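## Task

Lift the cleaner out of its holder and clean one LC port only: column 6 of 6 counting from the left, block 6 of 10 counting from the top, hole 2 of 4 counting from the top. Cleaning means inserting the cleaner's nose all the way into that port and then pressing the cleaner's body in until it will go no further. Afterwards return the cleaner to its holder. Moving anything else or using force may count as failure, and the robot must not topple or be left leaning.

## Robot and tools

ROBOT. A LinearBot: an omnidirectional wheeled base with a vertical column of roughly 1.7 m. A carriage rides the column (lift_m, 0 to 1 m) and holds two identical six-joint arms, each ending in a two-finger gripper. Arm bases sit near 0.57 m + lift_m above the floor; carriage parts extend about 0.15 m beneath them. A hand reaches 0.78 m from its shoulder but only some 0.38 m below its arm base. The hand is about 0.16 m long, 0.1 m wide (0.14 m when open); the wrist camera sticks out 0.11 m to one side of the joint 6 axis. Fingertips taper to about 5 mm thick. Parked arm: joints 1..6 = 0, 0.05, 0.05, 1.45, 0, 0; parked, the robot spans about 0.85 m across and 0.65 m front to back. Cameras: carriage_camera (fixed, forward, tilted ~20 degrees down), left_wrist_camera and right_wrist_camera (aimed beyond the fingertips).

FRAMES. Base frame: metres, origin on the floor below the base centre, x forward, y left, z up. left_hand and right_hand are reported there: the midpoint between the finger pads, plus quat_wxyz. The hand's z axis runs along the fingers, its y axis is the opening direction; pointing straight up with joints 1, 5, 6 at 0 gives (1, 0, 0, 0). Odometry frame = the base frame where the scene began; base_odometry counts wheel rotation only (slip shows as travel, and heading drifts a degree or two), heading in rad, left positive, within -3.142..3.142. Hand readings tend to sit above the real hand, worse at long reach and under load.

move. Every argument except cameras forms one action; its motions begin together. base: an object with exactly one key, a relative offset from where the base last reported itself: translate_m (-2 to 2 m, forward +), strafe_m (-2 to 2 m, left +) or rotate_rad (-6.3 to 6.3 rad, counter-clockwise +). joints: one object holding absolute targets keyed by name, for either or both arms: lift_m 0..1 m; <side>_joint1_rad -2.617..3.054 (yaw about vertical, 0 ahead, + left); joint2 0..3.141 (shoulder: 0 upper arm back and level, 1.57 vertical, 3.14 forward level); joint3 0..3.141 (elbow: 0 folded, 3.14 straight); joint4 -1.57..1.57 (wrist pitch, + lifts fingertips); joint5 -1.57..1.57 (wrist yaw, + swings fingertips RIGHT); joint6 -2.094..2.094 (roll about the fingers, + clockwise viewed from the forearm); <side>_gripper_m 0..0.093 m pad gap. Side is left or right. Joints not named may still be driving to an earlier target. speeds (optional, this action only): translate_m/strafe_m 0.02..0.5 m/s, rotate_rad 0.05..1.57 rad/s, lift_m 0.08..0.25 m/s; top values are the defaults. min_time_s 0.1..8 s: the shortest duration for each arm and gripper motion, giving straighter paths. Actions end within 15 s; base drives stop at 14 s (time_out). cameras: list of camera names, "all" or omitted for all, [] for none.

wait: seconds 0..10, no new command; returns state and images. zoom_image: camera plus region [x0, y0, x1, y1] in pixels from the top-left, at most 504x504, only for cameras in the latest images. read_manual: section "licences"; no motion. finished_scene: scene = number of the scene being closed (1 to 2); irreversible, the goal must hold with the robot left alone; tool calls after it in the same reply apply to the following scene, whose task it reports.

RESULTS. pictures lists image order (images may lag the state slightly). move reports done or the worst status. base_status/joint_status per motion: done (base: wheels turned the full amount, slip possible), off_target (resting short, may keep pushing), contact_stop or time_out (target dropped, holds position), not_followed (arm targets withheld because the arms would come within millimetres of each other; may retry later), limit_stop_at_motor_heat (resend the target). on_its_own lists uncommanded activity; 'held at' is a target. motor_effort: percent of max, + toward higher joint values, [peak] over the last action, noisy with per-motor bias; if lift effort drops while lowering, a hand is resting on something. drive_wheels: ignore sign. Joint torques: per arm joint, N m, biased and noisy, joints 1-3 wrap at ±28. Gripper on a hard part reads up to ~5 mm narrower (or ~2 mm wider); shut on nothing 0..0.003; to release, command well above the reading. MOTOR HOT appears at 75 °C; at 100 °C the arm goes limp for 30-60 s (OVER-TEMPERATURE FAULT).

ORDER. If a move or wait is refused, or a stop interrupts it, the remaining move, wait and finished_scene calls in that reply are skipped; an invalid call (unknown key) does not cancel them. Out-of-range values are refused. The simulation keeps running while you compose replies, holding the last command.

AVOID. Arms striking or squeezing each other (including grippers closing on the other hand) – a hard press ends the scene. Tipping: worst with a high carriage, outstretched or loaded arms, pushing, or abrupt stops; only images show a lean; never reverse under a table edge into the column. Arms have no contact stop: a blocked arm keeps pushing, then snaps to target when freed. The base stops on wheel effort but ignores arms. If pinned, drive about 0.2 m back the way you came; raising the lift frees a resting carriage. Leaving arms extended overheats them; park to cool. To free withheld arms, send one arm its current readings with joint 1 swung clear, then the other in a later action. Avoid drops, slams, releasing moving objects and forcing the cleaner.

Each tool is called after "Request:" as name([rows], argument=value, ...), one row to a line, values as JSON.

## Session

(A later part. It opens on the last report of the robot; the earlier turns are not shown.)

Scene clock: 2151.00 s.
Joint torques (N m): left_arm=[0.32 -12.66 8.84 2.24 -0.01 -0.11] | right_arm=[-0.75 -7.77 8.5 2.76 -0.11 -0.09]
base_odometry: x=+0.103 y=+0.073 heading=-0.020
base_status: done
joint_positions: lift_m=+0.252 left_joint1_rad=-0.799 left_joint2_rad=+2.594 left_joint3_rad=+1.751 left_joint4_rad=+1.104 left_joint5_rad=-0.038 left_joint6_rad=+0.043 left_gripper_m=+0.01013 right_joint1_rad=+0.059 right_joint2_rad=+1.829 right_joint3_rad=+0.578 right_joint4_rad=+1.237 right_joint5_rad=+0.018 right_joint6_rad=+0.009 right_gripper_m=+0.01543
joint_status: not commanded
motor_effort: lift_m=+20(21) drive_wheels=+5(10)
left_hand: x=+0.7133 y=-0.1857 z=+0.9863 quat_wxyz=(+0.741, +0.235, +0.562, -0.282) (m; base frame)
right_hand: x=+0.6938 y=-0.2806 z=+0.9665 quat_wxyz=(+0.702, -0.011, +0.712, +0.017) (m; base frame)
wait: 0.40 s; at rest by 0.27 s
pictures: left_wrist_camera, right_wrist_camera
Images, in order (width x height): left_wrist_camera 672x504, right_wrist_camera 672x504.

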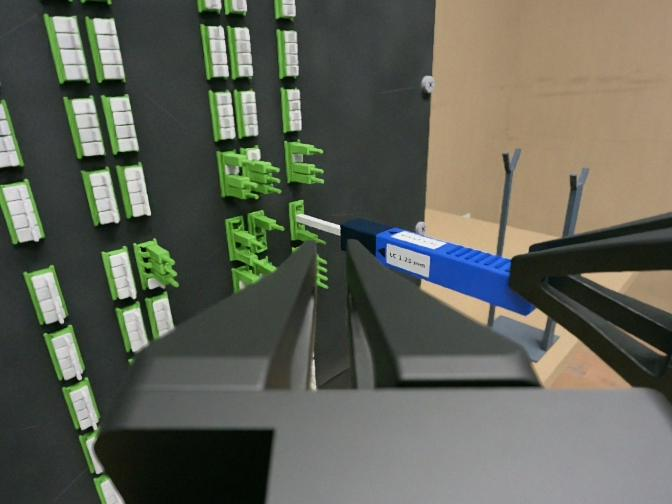

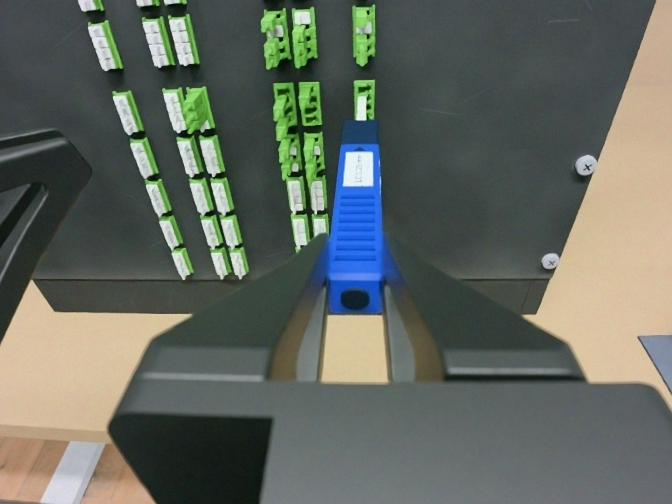

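Request:
move(base={"translate_m": 0.002}, speeds={"translate_m": 0.02}, cameras=[])

Request:
wait(seconds=0.4, cameras=["right_wrist_camera"])

Request:
zoom_image(camera="right_wrist_camera", region=[330, 60, 400, 130])

Scene clock: 2156.93 s.
Joint torques (N m): left_arm=[0.28 -12.63 8.73 2.24 -0.01 -0.1] | right_arm=[-0.72 -7.79 8.49 2.76 -0.14 -0.09]
move: done
base_odometry: x=+0.105 y=+0.073 heading=-0.020
base_status: done
joint_positions: lift_m=+0.252 left_joint1_rad=-0.799 left_joint2_rad=+2.594 left_joint3_rad=+1.751 left_joint4_rad=+1.104 left_joint5_rad=-0.038 left_joint6_rad=+0.043 left_gripper_m=+0.01013 right_joint1_rad=+0.059 right_joint2_rad=+1.829 right_joint3_rad=+0.578 right_joint4_rad=+1.237 right_joint5_rad=+0.020 right_joint6_rad=+0.009 right_gripper_m=+0.01543
joint_status: not commanded
motor_effort: lift_m=+20(21) drive_wheels=+5(11)
left_hand: x=+0.7133 y=-0.1857 z=+0.9863 quat_wxyz=(+0.741, +0.235, +0.562, -0.282) (m; base frame)
right_hand: x=+0.6938 y=-0.2808 z=+0.9665 quat_wxyz=(+0.702, -0.011, +0.712, +0.017) (m; base frame)
pictures: none
No camera images: "cameras" was empty.

Scene clock: 2157.33 s.
Joint torques (N m): left_arm=[0.32 -12.68 8.84 2.24 0 -0.08] | right_arm=[-0.75 -7.76 8.43 2.76 -0.12 -0.09]
base_odometry: x=+0.105 y=+0.073 heading=-0.020
base_status: done
joint_positions: lift_m=+0.252 left_joint1_rad=-0.799 left_joint2_rad=+2.594 left_joint3_rad=+1.751 left_joint4_rad=+1.104 left_joint5_rad=-0.038 left_joint6_rad=+0.043 left_gripper_m=+0.01013 right_joint1_rad=+0.059 right_joint2_rad=+1.829 right_joint3_rad=+0.578 right_joint4_rad=+1.237 right_joint5_rad=+0.020 right_joint6_rad=+0.009 right_gripper_m=+0.01543
joint_status: not commanded
motor_effort: lift_m=+22(21) drive_wheels=+4(11)
left_hand: x=+0.7133 y=-0.1857 z=+0.9863 quat_wxyz=(+0.741, +0.235, +0.562, -0.282) (m; base frame)
right_hand: x=+0.6938 y=-0.2808 z=+0.9665 quat_wxyz=(+0.702, -0.011, +0.712, +0.017) (m; base frame)
wait: 0.40 s; at rest by 0.27 s
pictures: right_wrist_camera
Images, in order (width x height): right_wrist_camera 672x504.

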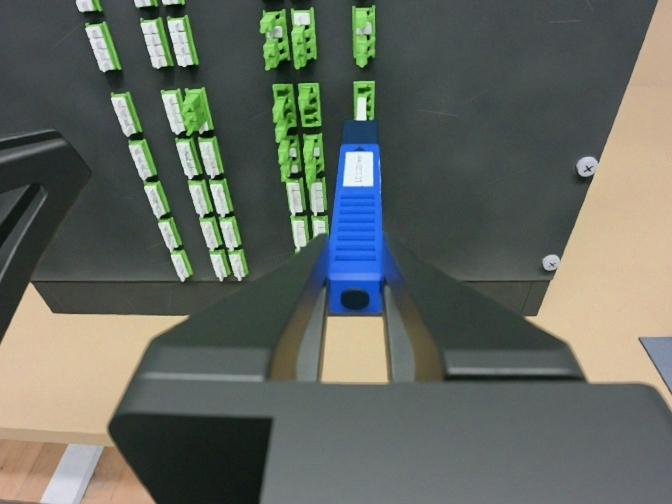

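Scaled by 7.200 from the camera's 672x504 image, which has a finer 960x720 frame.

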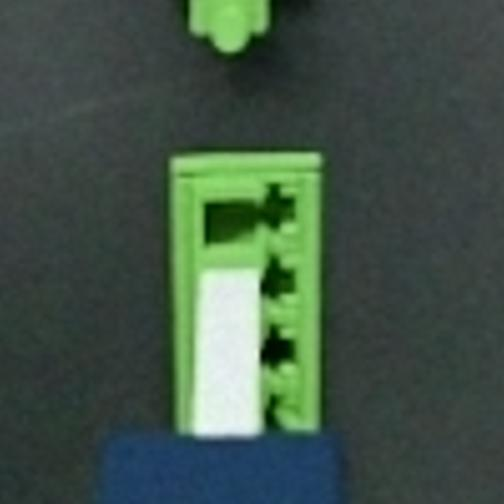

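Request:
move(base={"translate_m": 0.002}, speeds={"translate_m": 0.02}, cameras=["right_wrist_camera","left_wrist_camera"])

Request:
zoom_image(camera="right_wrist_camera", region=[330, 60, 400, 130])

Scene clock: 2172.97 s.
Joint torques (N m): left_arm=[0.36 -12.74 8.83 2.25 -0.01 -0.1] | right_arm=[-0.75 -7.79 8.53 2.8 -0.14 -0.09]
move: done
base_odometry: x=+0.107 y=+0.073 heading=-0.020
base_status: done
joint_positions: lift_m=+0.252 left_joint1_rad=-0.799 left_joint2_rad=+2.594 left_joint3_rad=+1.751 left_joint4_rad=+1.103 left_joint5_rad=-0.038 left_joint6_rad=+0.043 left_gripper_m=+0.01013 right_joint1_rad=+0.059 right_joint2_rad=+1.829 right_joint3_rad=+0.578 right_joint4_rad=+1.234 right_joint5_rad=+0.021 right_joint6_rad=+0.009 right_gripper_m=+0.01543
joint_status: not commanded
motor_effort: lift_m=+20(21) drive_wheels=+4(9)
left_hand: x=+0.7133 y=-0.1857 z=+0.9860 quat_wxyz=(+0.741, +0.235, +0.562, -0.282) (m; base frame)
right_hand: x=+0.6938 y=-0.2810 z=+0.9659 quat_wxyz=(+0.701, -0.010, +0.713, +0.016) (m; base frame)
pictures: left_wrist_camera, right_wrist_camera
Images, in order (width x height): left_wrist_camera 672x504, right_wrist_camera 672x504.

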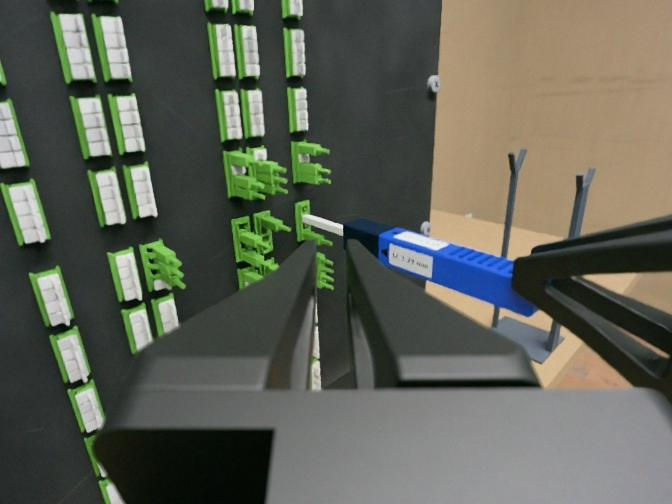

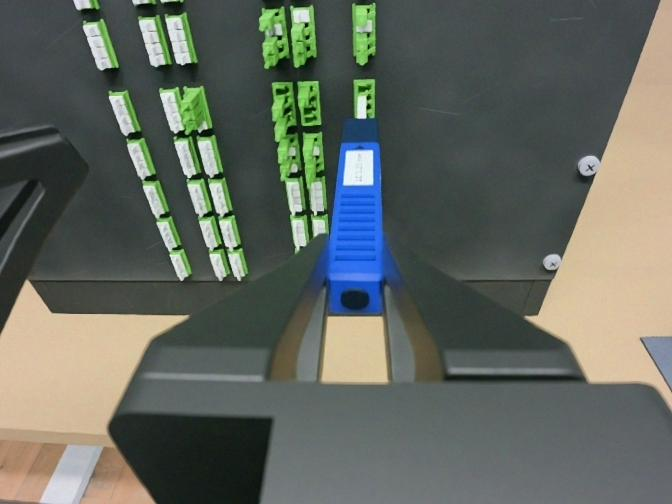

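Scaled by 7.200 from the camera's 672x504 image, which has a finer 960x720 frame.

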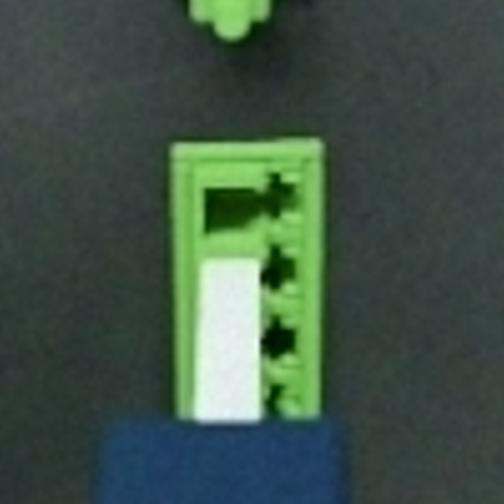

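Request:
move(base={"translate_m": 0.002}, speeds={"translate_m": 0.02}, cameras=["right_wrist_camera","left_wrist_camera"])

Request:
zoom_image(camera="right_wrist_camera", region=[330, 60, 400, 130])

Request:
zoom_image(camera="left_wrist_camera", region=[270, 180, 390, 270])

Scene clock: 2176.33 s.
Joint torques (N m): left_arm=[0.32 -12.77 8.75 2.25 0 -0.11] | right_arm=[-0.64 -7.77 8.49 2.81 -0.15 -0.09]
move: done
base_odometry: x=+0.108 y=+0.073 heading=-0.019
base_status: done
joint_positions: lift_m=+0.252 left_joint1_rad=-0.799 left_joint2_rad=+2.594 left_joint3_rad=+1.751 left_joint4_rad=+1.103 left_joint5_rad=-0.038 left_joint6_rad=+0.043 left_gripper_m=+0.01013 right_joint1_rad=+0.059 right_joint2_rad=+1.829 right_joint3_rad=+0.578 right_joint4_rad=+1.233 right_joint5_rad=+0.022 right_joint6_rad=+0.009 right_gripper_m=+0.01543
joint_status: not commanded
motor_effort: lift_m=+17(21) drive_wheels=+5(11)
left_hand: x=+0.7133 y=-0.1857 z=+0.9857 quat_wxyz=(+0.741, +0.235, +0.562, -0.282) (m; base frame)
right_hand: x=+0.6938 y=-0.2812 z=+0.9657 quat_wxyz=(+0.701, -0.010, +0.713, +0.016) (m; base frame)
pictures: left_wrist_camera, right_wrist_camera
Images, in order (width x height): left_wrist_camera 672x504, right_wrist_camera 672x504.

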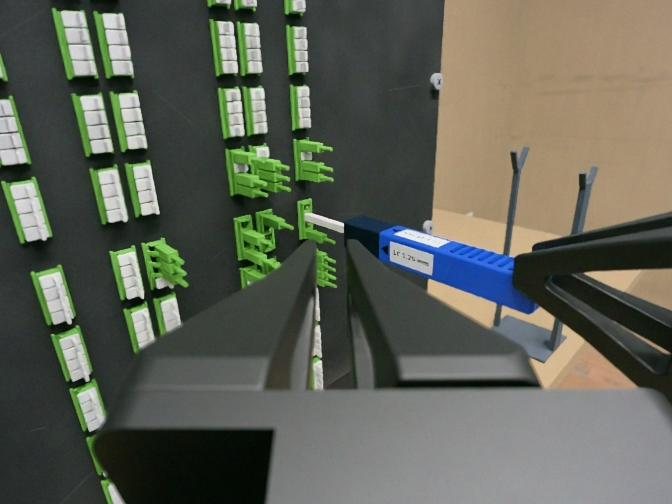

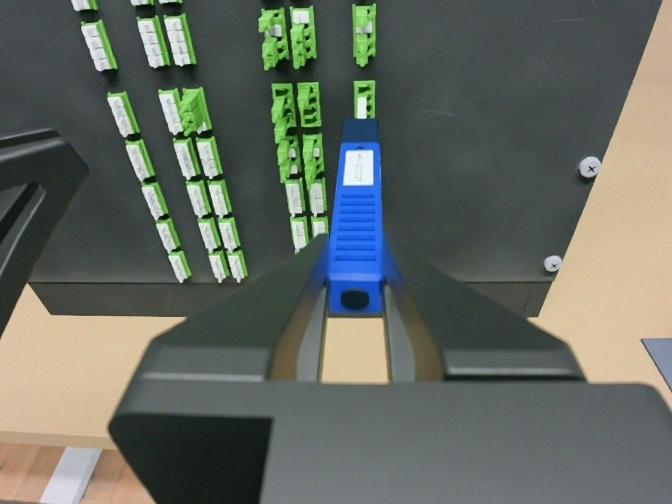

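Scaled by 7.200 from the camera's 672x504 image, which has a finer 960x720 frame.

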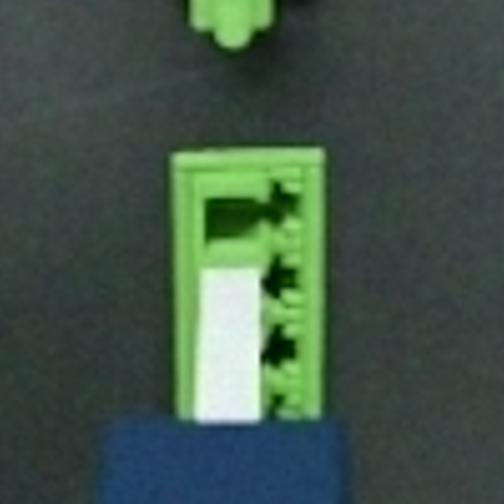

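Scaled by 4.200 from the camera's 672x504 image, which has a finer 960x720 frame.

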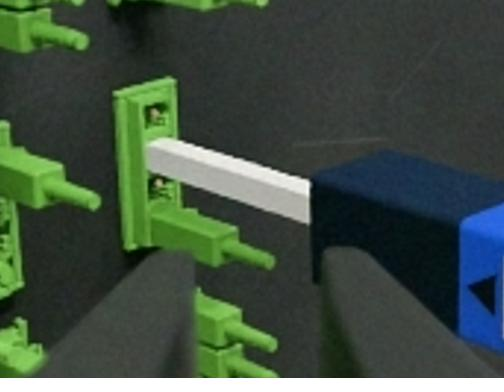

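Request:
move(base={"translate_m": 0.003}, speeds={"translate_m": 0.02}, cameras=["right_wrist_camera","left_wrist_camera"])

Request:
zoom_image(camera="right_wrist_camera", region=[330, 60, 400, 130])

Request:
zoom_image(camera="left_wrist_camera", region=[270, 180, 390, 270])

Scene clock: 2181.90 s.
Joint torques (N m): left_arm=[0.25 -12.64 8.76 2.24 0.01 -0.09] | right_arm=[-0.73 -7.8 8.47 2.8 -0.16 -0.09]
move: done
base_odometry: x=+0.111 y=+0.074 heading=-0.019
base_status: done
joint_positions: lift_m=+0.252 left_joint1_rad=-0.799 left_joint2_rad=+2.594 left_joint3_rad=+1.751 left_joint4_rad=+1.104 left_joint5_rad=-0.038 left_joint6_rad=+0.043 left_gripper_m=+0.01013 right_joint1_rad=+0.059 right_joint2_rad=+1.829 right_joint3_rad=+0.578 right_joint4_rad=+1.234 right_joint5_rad=+0.024 right_joint6_rad=+0.009 right_gripper_m=+0.01543
joint_status: not commanded
motor_effort: lift_m=+20(21) drive_wheels=+5(10)
left_hand: x=+0.7133 y=-0.1857 z=+0.9858 quat_wxyz=(+0.741, +0.235, +0.562, -0.282) (m; base frame)
right_hand: x=+0.6938 y=-0.2815 z=+0.9658 quat_wxyz=(+0.701, -0.010, +0.713, +0.015) (m; base frame)
pictures: left_wrist_camera, right_wrist_camera
Images, in order (width x height): left_wrist_camera 672x504, right_wrist_camera 672x504.

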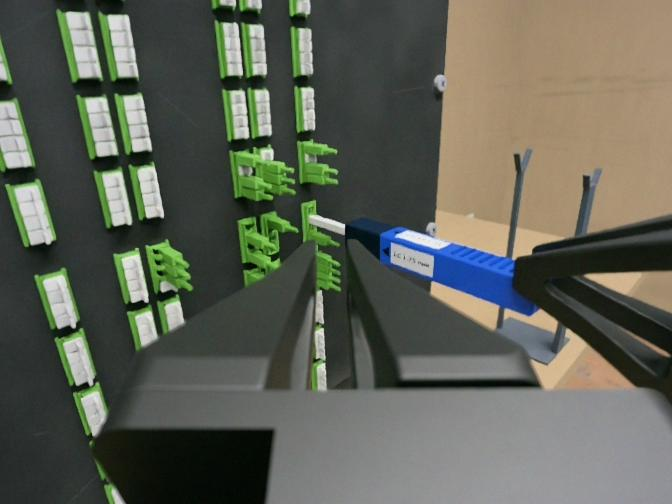

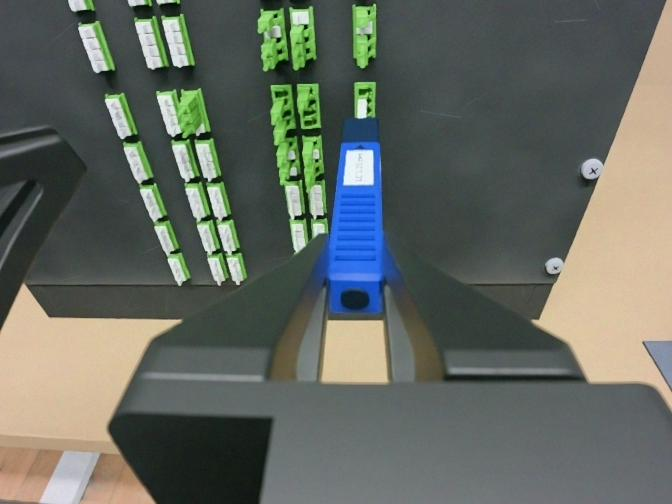

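Scaled by 7.200 from the camera's 672x504 image, which has a finer 960x720 frame.

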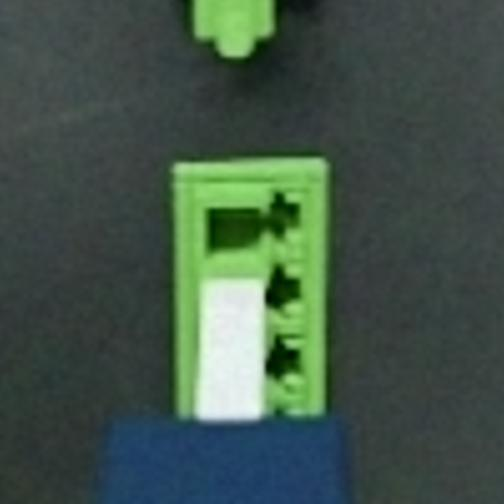

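Scaled by 4.200 from the camera's 672x504 image, which has a finer 960x720 frame.

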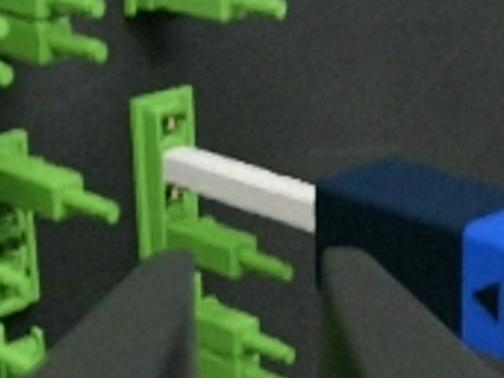

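Request:
move(base={"translate_m": 0.003}, joints={"right_joint5_rad": 0.022}, speeds={"translate_m": 0.02}, cameras=["right_wrist_camera","left_wrist_camera"])

Request:
zoom_image(camera="right_wrist_camera", region=[330, 60, 400, 130])

Request:
zoom_image(camera="left_wrist_camera", region=[270, 180, 390, 270])

Scene clock: 2186.07 s.
Joint torques (N m): left_arm=[0.36 -12.78 8.83 2.24 -0.01 -0.1] | right_arm=[-0.77 -7.77 8.51 2.85 -0.15 -0.09]
move: done
base_odometry: x=+0.114 y=+0.074 heading=-0.018
base_status: done
joint_positions: lift_m=+0.252 left_joint1_rad=-0.799 left_joint2_rad=+2.594 left_joint3_rad=+1.751 left_joint4_rad=+1.104 left_joint5_rad=-0.038 left_joint6_rad=+0.043 left_gripper_m=+0.01013 right_joint1_rad=+0.059 right_joint2_rad=+1.829 right_joint3_rad=+0.578 right_joint4_rad=+1.228 right_joint5_rad=+0.026 right_joint6_rad=+0.009 right_gripper_m=+0.01543
joint_status: all done
motor_effort: lift_m=+19(21) drive_wheels=+5(12)
left_hand: x=+0.7133 y=-0.1857 z=+0.9858 quat_wxyz=(+0.741, +0.235, +0.562, -0.282) (m; base frame)
right_hand: x=+0.6938 y=-0.2818 z=+0.9645 quat_wxyz=(+0.699, -0.009, +0.715, +0.014) (m; base frame)
pictures: left_wrist_camera, right_wrist_camera
Images, in order (width x height): left_wrist_camera 672x504, right_wrist_camera 672x504.

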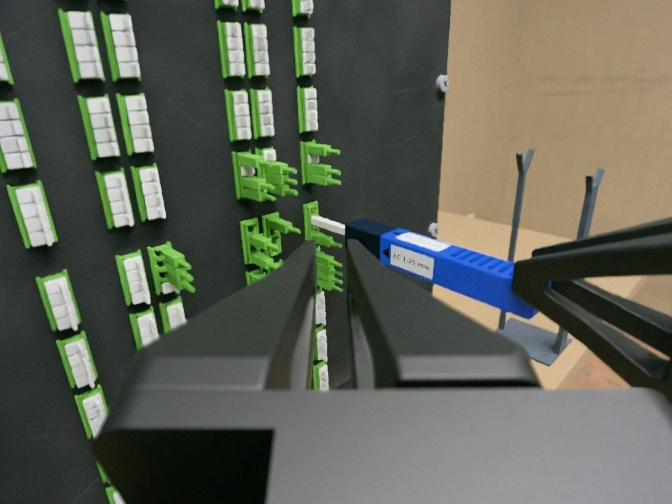

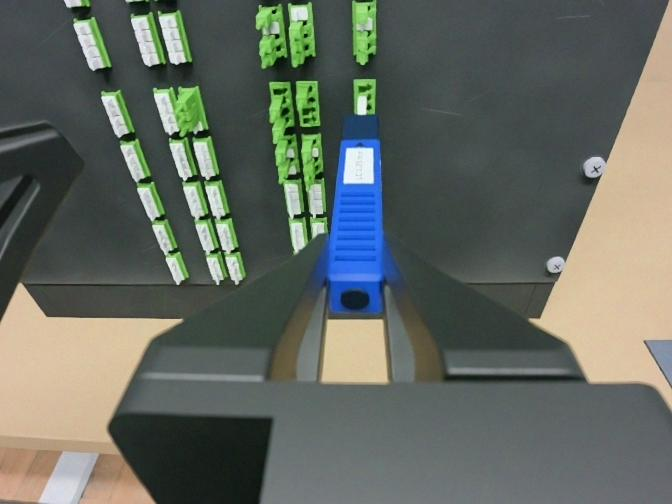

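Scaled by 7.200 from the camera's 672x504 image, which has a finer 960x720 frame.

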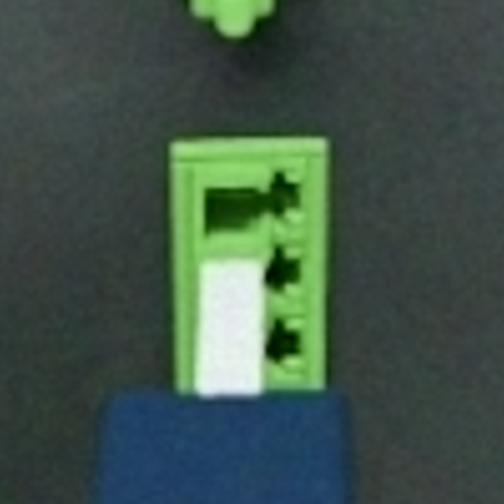

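Scaled by 4.200 from the camera's 672x504 image, which has a finer 960x720 frame.

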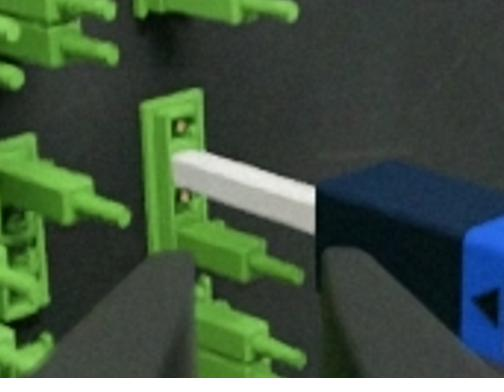

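Request:
move(joints={"right_joint4_rad": 1.249}, min_time_s=0.5, cameras=["right_wrist_camera","left_wrist_camera"])

Request:
zoom_image(camera="right_wrist_camera", region=[330, 60, 400, 130])

Request:
zoom_image(camera="left_wrist_camera", region=[290, 190, 370, 250])

Scene clock: 2200.70 s.
Joint torques (N m): left_arm=[0.34 -12.79 8.87 2.23 0 -0.11] | right_arm=[-0.75 -7.76 8.49 2.92 -0.16 -0.09]
move: done
base_odometry: x=+0.114 y=+0.074 heading=-0.018
base_status: not commanded
joint_positions: lift_m=+0.252 left_joint1_rad=-0.799 left_joint2_rad=+2.594 left_joint3_rad=+1.751 left_joint4_rad=+1.104 left_joint5_rad=-0.038 left_joint6_rad=+0.043 left_gripper_m=+0.01013 right_joint1_rad=+0.059 right_joint2_rad=+1.829 right_joint3_rad=+0.578 right_joint4_rad=+1.228 right_joint5_rad=+0.026 right_joint6_rad=+0.009 right_gripper_m=+0.01543
joint_status: all done
motor_effort: lift_m=+19(22) drive_wheels=+6(7)
left_hand: x=+0.7133 y=-0.1857 z=+0.9858 quat_wxyz=(+0.741, +0.235, +0.562, -0.282) (m; base frame)
right_hand: x=+0.6938 y=-0.2818 z=+0.9645 quat_wxyz=(+0.699, -0.009, +0.715, +0.014) (m; base frame)
pictures: left_wrist_camera, right_wrist_camera
Images, in order (width x height): left_wrist_camera 672x504, right_wrist_camera 672x504.

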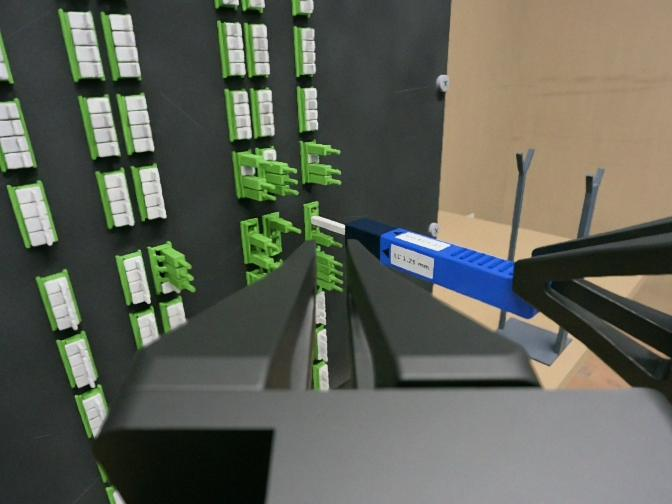

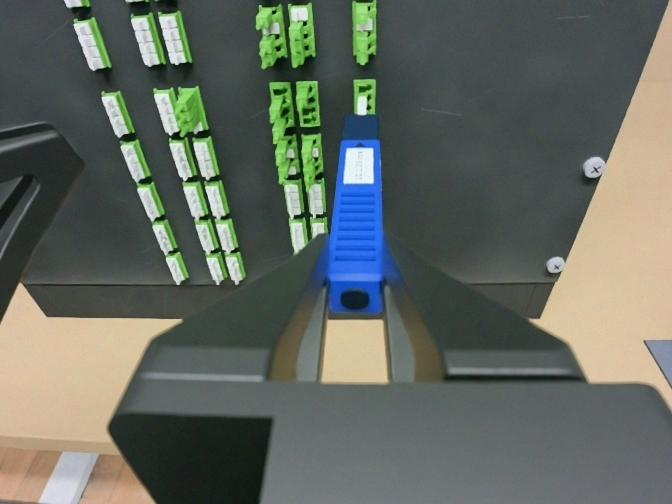

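Scaled by 7.200 from the camera's 672x504 image, which has a finer 960x720 frame.

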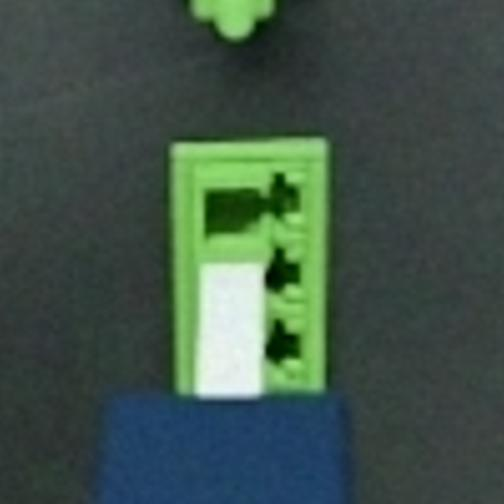

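Scaled by 6.300 from the camera's 672x504 image, which has a finer 960x720 frame.

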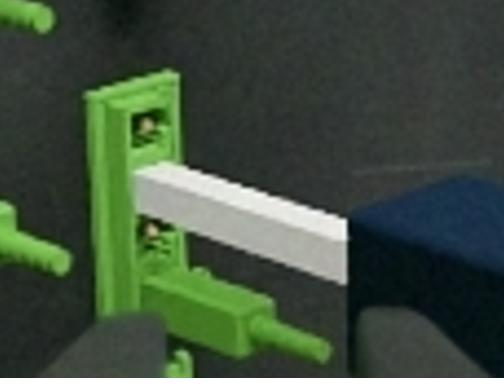

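Request:
move(joints={"right_joint4_rad": 1.256}, min_time_s=0.5, cameras=["right_wrist_camera"])

Request:
zoom_image(camera="right_wrist_camera", region=[330, 60, 400, 130])

Scene clock: 2203.53 s.
Joint torques (N m): left_arm=[0.43 -12.81 8.88 2.24 -0.01 -0.1] | right_arm=[-0.73 -7.76 8.5 2.97 -0.15 -0.09]
move: done
base_odometry: x=+0.114 y=+0.074 heading=-0.018
base_status: not commanded
joint_positions: lift_m=+0.252 left_joint1_rad=-0.799 left_joint2_rad=+2.594 left_joint3_rad=+1.751 left_joint4_rad=+1.104 left_joint5_rad=-0.038 left_joint6_rad=+0.043 left_gripper_m=+0.01013 right_joint1_rad=+0.059 right_joint2_rad=+1.829 right_joint3_rad=+0.578 right_joint4_rad=+1.230 right_joint5_rad=+0.026 right_joint6_rad=+0.009 right_gripper_m=+0.01543
joint_status: all done
motor_effort: lift_m=+20(21) drive_wheels=+6(7)
left_hand: x=+0.7133 y=-0.1857 z=+0.9858 quat_wxyz=(+0.741, +0.235, +0.562, -0.282) (m; base frame)
right_hand: x=+0.6938 y=-0.2818 z=+0.9649 quat_wxyz=(+0.700, -0.009, +0.714, +0.014) (m; base frame)
pictures: right_wrist_camera
Images, in order (width x height): right_wrist_camera 672x504.

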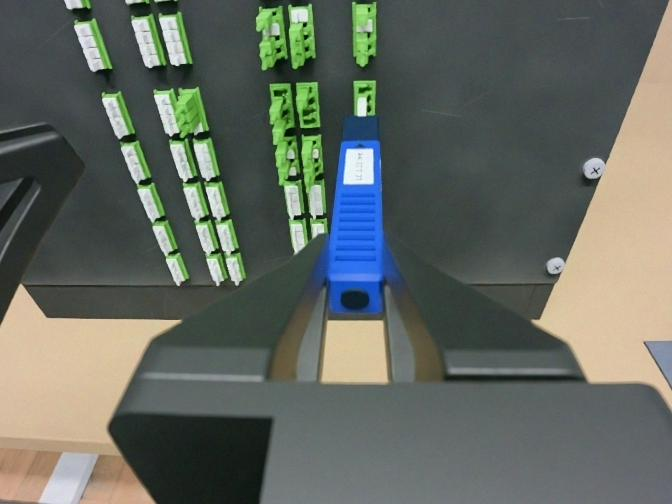

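Scaled by 7.200 from the camera's 672x504 image, which has a finer 960x720 frame.

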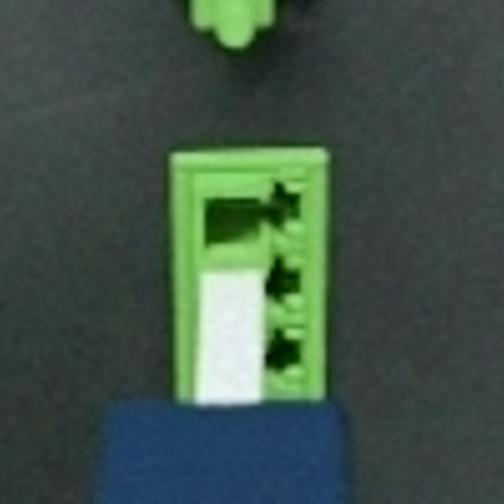

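Request:
move(joints={"right_joint4_rad": 1.262}, min_time_s=0.5, cameras=[])

Request:
move(base={"translate_m": 0.002}, speeds={"translate_m": 0.02}, cameras=["right_wrist_camera","left_wrist_camera"])

Request:
zoom_image(camera="right_wrist_camera", region=[330, 60, 400, 130])

Request:
zoom_image(camera="left_wrist_camera", region=[290, 190, 370, 250])

Scene clock: 2208.93 s.
Joint torques (N m): left_arm=[0.36 -12.78 8.81 2.24 -0.01 -0.09] | right_arm=[-0.72 -7.76 8.5 3.01 -0.16 -0.09]
move: done
base_odometry: x=+0.114 y=+0.074 heading=-0.018
base_status: not commanded
joint_positions: lift_m=+0.252 left_joint1_rad=-0.799 left_joint2_rad=+2.594 left_joint3_rad=+1.751 left_joint4_rad=+1.104 left_joint5_rad=-0.038 left_joint6_rad=+0.043 left_gripper_m=+0.01013 right_joint1_rad=+0.059 right_joint2_rad=+1.829 right_joint3_rad=+0.578 right_joint4_rad=+1.233 right_joint5_rad=+0.026 right_joint6_rad=+0.009 right_gripper_m=+0.01543
joint_status: all done
motor_effort: lift_m=+20(21) drive_wheels=+4(7)
left_hand: x=+0.7133 y=-0.1857 z=+0.9858 quat_wxyz=(+0.741, +0.235, +0.562, -0.282) (m; base frame)
right_hand: x=+0.6938 y=-0.2818 z=+0.9657 quat_wxyz=(+0.701, -0.009, +0.713, +0.015) (m; base frame)
pictures: none
No camera images: "cameras" was empty.

Scene clock: 2209.53 s.
Joint torques (N m): left_arm=[0.39 -12.75 8.94 2.23 0 -0.09] | right_arm=[-0.76 -7.65 9.18 2.98 -0.19 -0.09]
move: done
base_odometry: x=+0.116 y=+0.074 heading=-0.018
base_status: done
joint_positions: lift_m=+0.252 left_joint1_rad=-0.799 left_joint2_rad=+2.594 left_joint3_rad=+1.751 left_joint4_rad=+1.104 left_joint5_rad=-0.038 left_joint6_rad=+0.043 left_gripper_m=+0.01013 right_joint1_rad=+0.059 right_joint2_rad=+1.828 right_joint3_rad=+0.570 right_joint4_rad=+1.238 right_joint5_rad=+0.026 right_joint6_rad=+0.009 right_gripper_m=+0.01543
joint_status: not commanded
motor_effort: lift_m=+20(21) drive_wheels=+5(12)
left_hand: x=+0.7133 y=-0.1857 z=+0.9858 quat_wxyz=(+0.741, +0.235, +0.562, -0.282) (m; base frame)
right_hand: x=+0.6921 y=-0.2821 z=+0.9641 quat_wxyz=(+0.700, -0.009, +0.714, +0.014) (m; base frame)
pictures: left_wrist_camera, right_wrist_camera
Images, in order (width x height): left_wrist_camera 672x504, right_wrist_camera 672x504.

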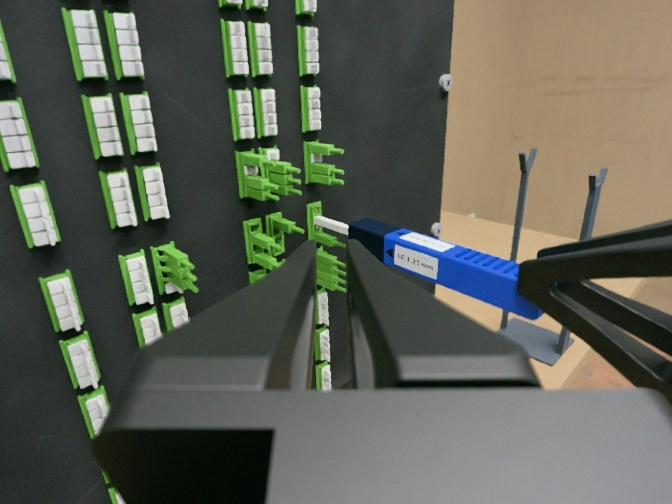

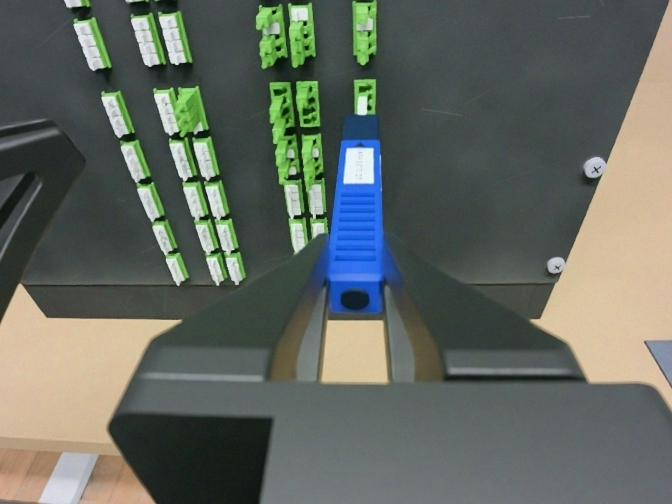

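Scaled by 7.200 from the camera's 672x504 image, which has a finer 960x720 frame.

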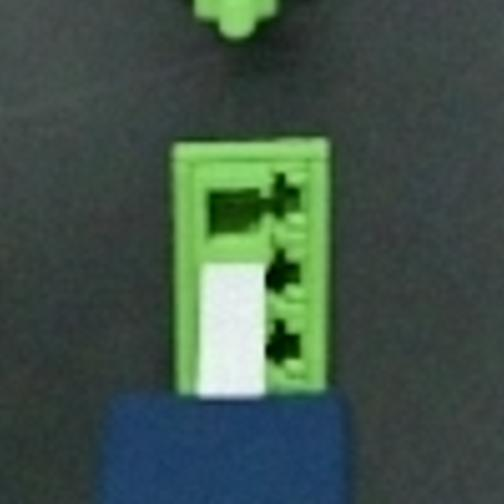

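Scaled by 6.300 from the camera's 672x504 image, which has a finer 960x720 frame.

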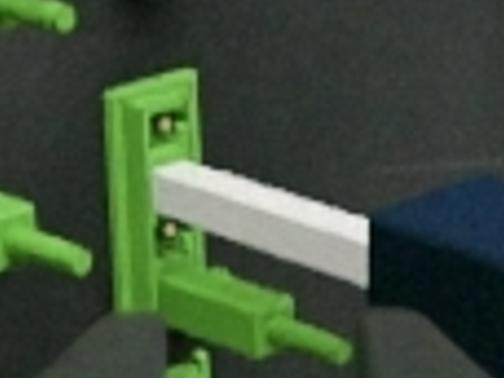

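Request:
move(joints={"right_joint3_rad": 0.610, "right_joint4_rad": 1.262}, min_time_s=0.8, cameras=["right_wrist_camera","left_wrist_camera"])

Request:
zoom_image(camera="right_wrist_camera", region=[330, 60, 400, 130])

Request:
zoom_image(camera="left_wrist_camera", region=[290, 190, 370, 250])

Scene clock: 2219.43 s.
Joint torques (N m): left_arm=[0.34 -12.77 8.84 2.22 -0.02 -0.09] | right_arm=[-0.76 -7.66 10.19 2.96 -0.17 -0.09]
move: done
base_odometry: x=+0.116 y=+0.074 heading=-0.018
base_status: not commanded
joint_positions: lift_m=+0.252 left_joint1_rad=-0.799 left_joint2_rad=+2.594 left_joint3_rad=+1.751 left_joint4_rad=+1.104 left_joint5_rad=-0.038 left_joint6_rad=+0.043 left_gripper_m=+0.01013 right_joint1_rad=+0.059 right_joint2_rad=+1.828 right_joint3_rad=+0.570 right_joint4_rad=+1.238 right_joint5_rad=+0.026 right_joint6_rad=+0.009 right_gripper_m=+0.01543
joint_status: all done
motor_effort: lift_m=+19(21) drive_wheels=+5(8)
left_hand: x=+0.7133 y=-0.1857 z=+0.9858 quat_wxyz=(+0.741, +0.235, +0.562, -0.282) (m; base frame)
right_hand: x=+0.6921 y=-0.2821 z=+0.9641 quat_wxyz=(+0.700, -0.009, +0.714, +0.014) (m; base frame)
pictures: left_wrist_camera, right_wrist_camera
Images, in order (width x height): left_wrist_camera 672x504, right_wrist_camera 672x504.

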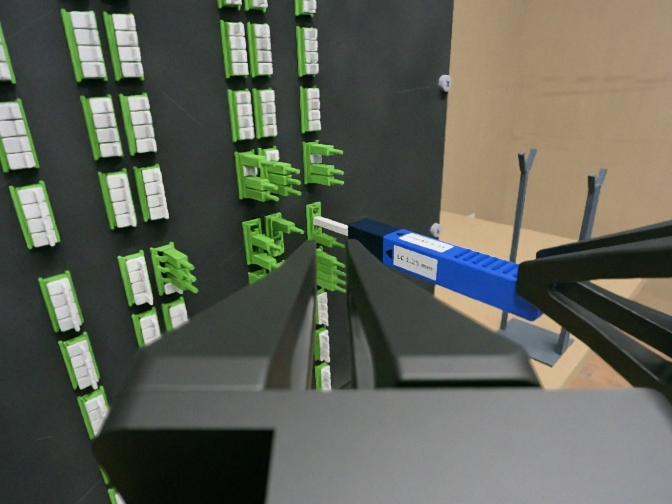

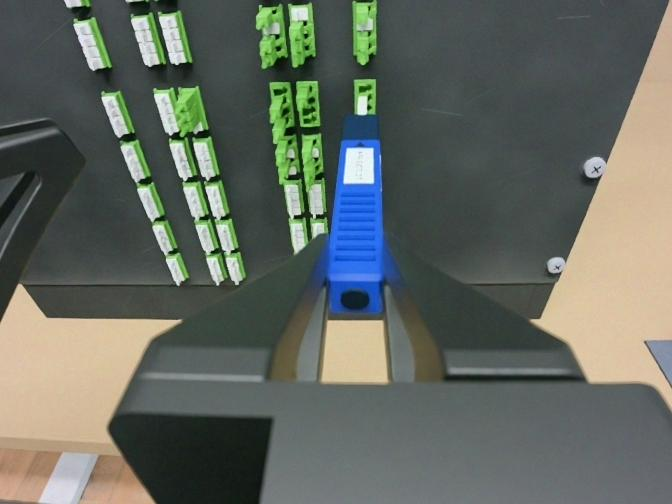

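Scaled by 7.200 from the camera's 672x504 image, which has a finer 960x720 frame.

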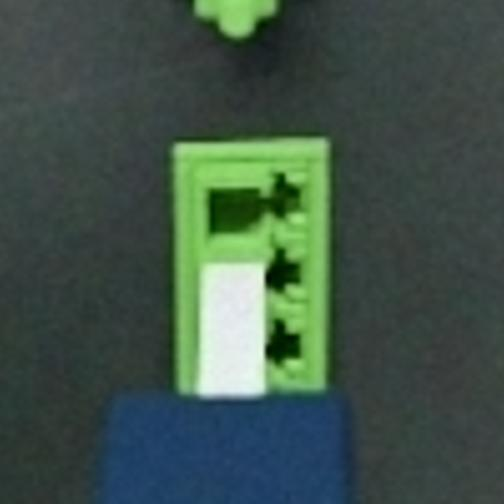

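Scaled by 6.300 from the camera's 672x504 image, which has a finer 960x720 frame.

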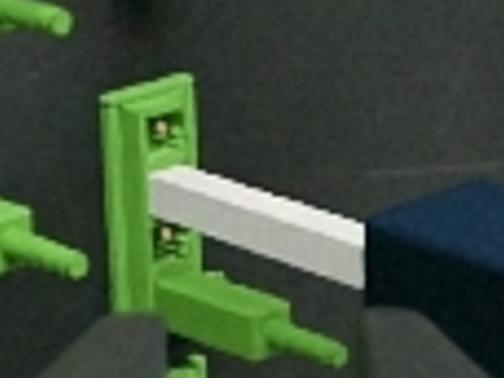

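Request:
move(joints={"right_joint3_rad": 0.620}, min_time_s=0.8, cameras=["right_wrist_camera","left_wrist_camera"])

Request:
zoom_image(camera="right_wrist_camera", region=[330, 60, 400, 130])

Request:
zoom_image(camera="left_wrist_camera", region=[290, 190, 370, 250])

Scene clock: 2225.07 s.
Joint torques (N m): left_arm=[0.34 -12.78 8.8 2.23 0 -0.1] | right_arm=[-0.75 -7.69 11.19 2.96 -0.17 -0.09]
move: done
base_odometry: x=+0.116 y=+0.074 heading=-0.018
base_status: not commanded
joint_positions: lift_m=+0.252 left_joint1_rad=-0.799 left_joint2_rad=+2.594 left_joint3_rad=+1.751 left_joint4_rad=+1.104 left_joint5_rad=-0.038 left_joint6_rad=+0.043 left_gripper_m=+0.01013 right_joint1_rad=+0.059 right_joint2_rad=+1.828 right_joint3_rad=+0.570 right_joint4_rad=+1.238 right_joint5_rad=+0.026 right_joint6_rad=+0.009 right_gripper_m=+0.01543
joint_status: all done
motor_effort: lift_m=+19(22) drive_wheels=+7(8)
left_hand: x=+0.7133 y=-0.1857 z=+0.9858 quat_wxyz=(+0.741, +0.235, +0.562, -0.282) (m; base frame)
right_hand: x=+0.6921 y=-0.2821 z=+0.9641 quat_wxyz=(+0.700, -0.009, +0.714, +0.014) (m; base frame)
pictures: left_wrist_camera, right_wrist_camera
Images, in order (width x height): left_wrist_camera 672x504, right_wrist_camera 672x504.

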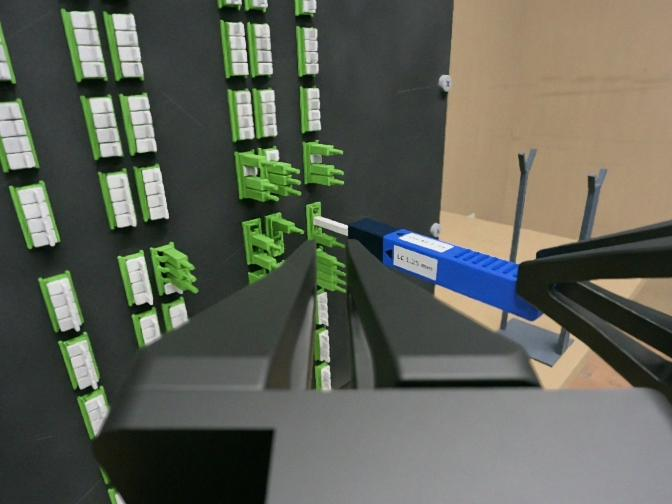

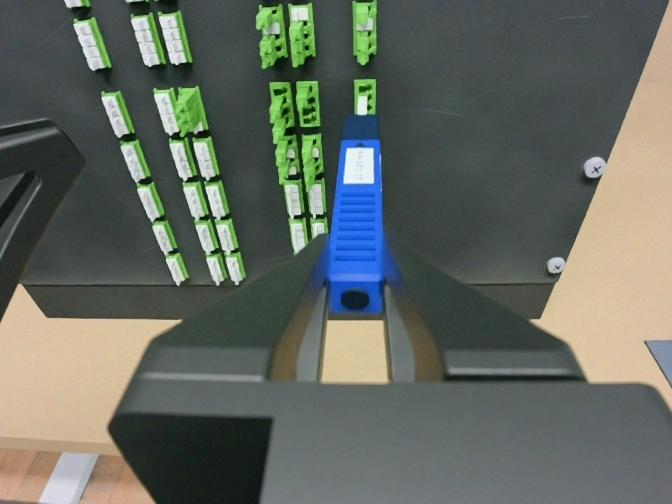

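Scaled by 7.200 from the camera's 672x504 image, which has a finer 960x720 frame.

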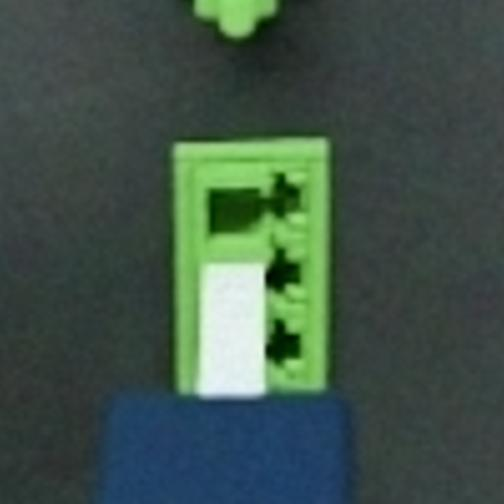

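Scaled by 6.300 from the camera's 672x504 image, which has a finer 960x720 frame.

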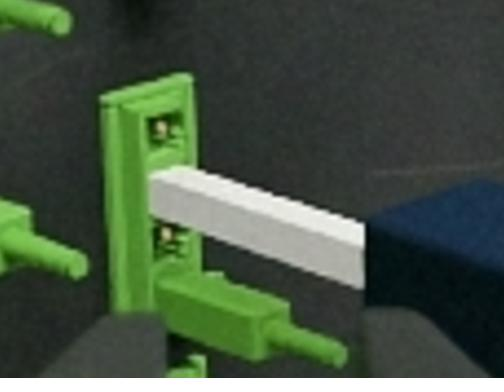

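Request:
move(base={"translate_m": 0.002}, speeds={"translate_m": 0.02}, cameras=["right_wrist_camera","left_wrist_camera"])

Request:
zoom_image(camera="right_wrist_camera", region=[330, 60, 400, 130])

Request:
zoom_image(camera="left_wrist_camera", region=[290, 190, 370, 250])

Scene clock: 2229.33 s.
Joint torques (N m): left_arm=[0.34 -12.62 8.76 2.25 -0.01 -0.09] | right_arm=[-0.75 -7.64 11.47 3.1 -0.17 -0.09]
move: done
base_odometry: x=+0.118 y=+0.074 heading=-0.018
base_status: done
joint_positions: lift_m=+0.252 left_joint1_rad=-0.799 left_joint2_rad=+2.594 left_joint3_rad=+1.751 left_joint4_rad=+1.104 left_joint5_rad=-0.038 left_joint6_rad=+0.043 left_gripper_m=+0.01013 right_joint1_rad=+0.059 right_joint2_rad=+1.828 right_joint3_rad=+0.567 right_joint4_rad=+1.225 right_joint5_rad=+0.027 right_joint6_rad=+0.009 right_gripper_m=+0.01543
joint_status: not commanded
motor_effort: lift_m=+18(21) drive_wheels=+5(13)
left_hand: x=+0.7133 y=-0.1857 z=+0.9858 quat_wxyz=(+0.741, +0.235, +0.562, -0.282) (m; base frame)
right_hand: x=+0.6913 y=-0.2822 z=+0.9599 quat_wxyz=(+0.694, -0.009, +0.719, +0.014) (m; base frame)
pictures: left_wrist_camera, right_wrist_camera
Images, in order (width x height): left_wrist_camera 672x504, right_wrist_camera 672x504.

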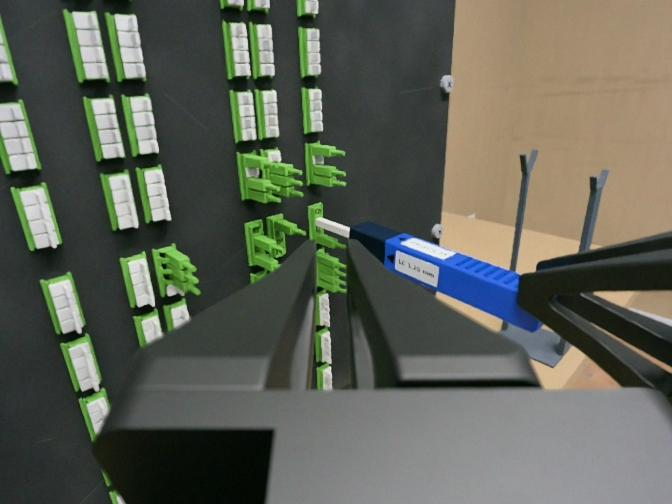

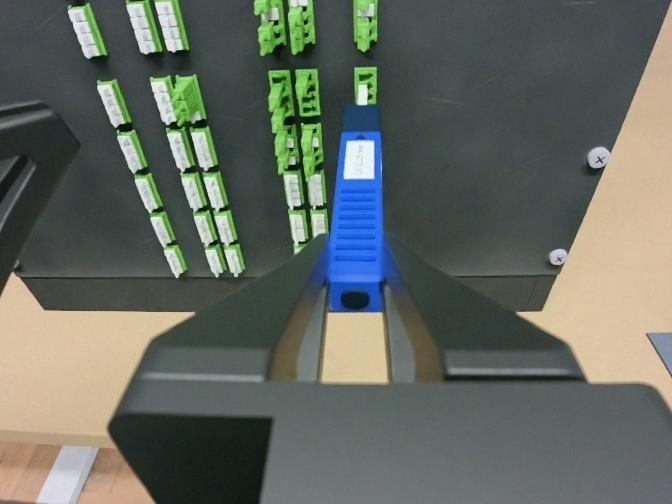

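Scaled by 7.200 from the camera's 672x504 image, which has a finer 960x720 frame.

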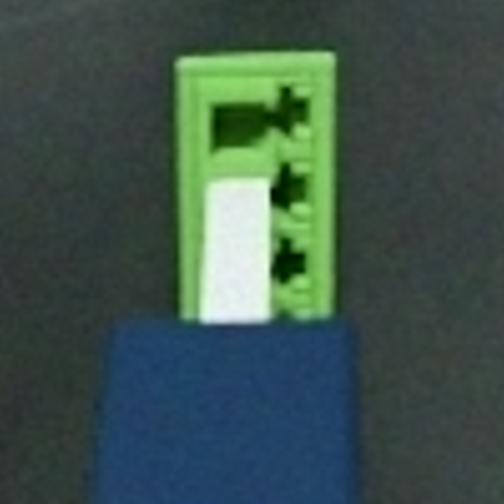

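Scaled by 6.300 from the camera's 672x504 image, which has a finer 960x720 frame.

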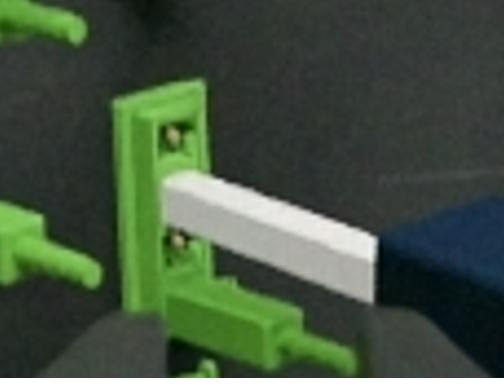

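Request:
zoom_image(camera="left_wrist_camera", region=[300, 190, 540, 370])

Scaled by 2.100 from the camera's 672x504 image, which has a finer 960x720 frame.

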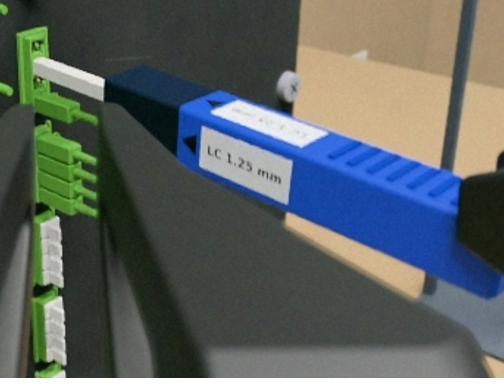

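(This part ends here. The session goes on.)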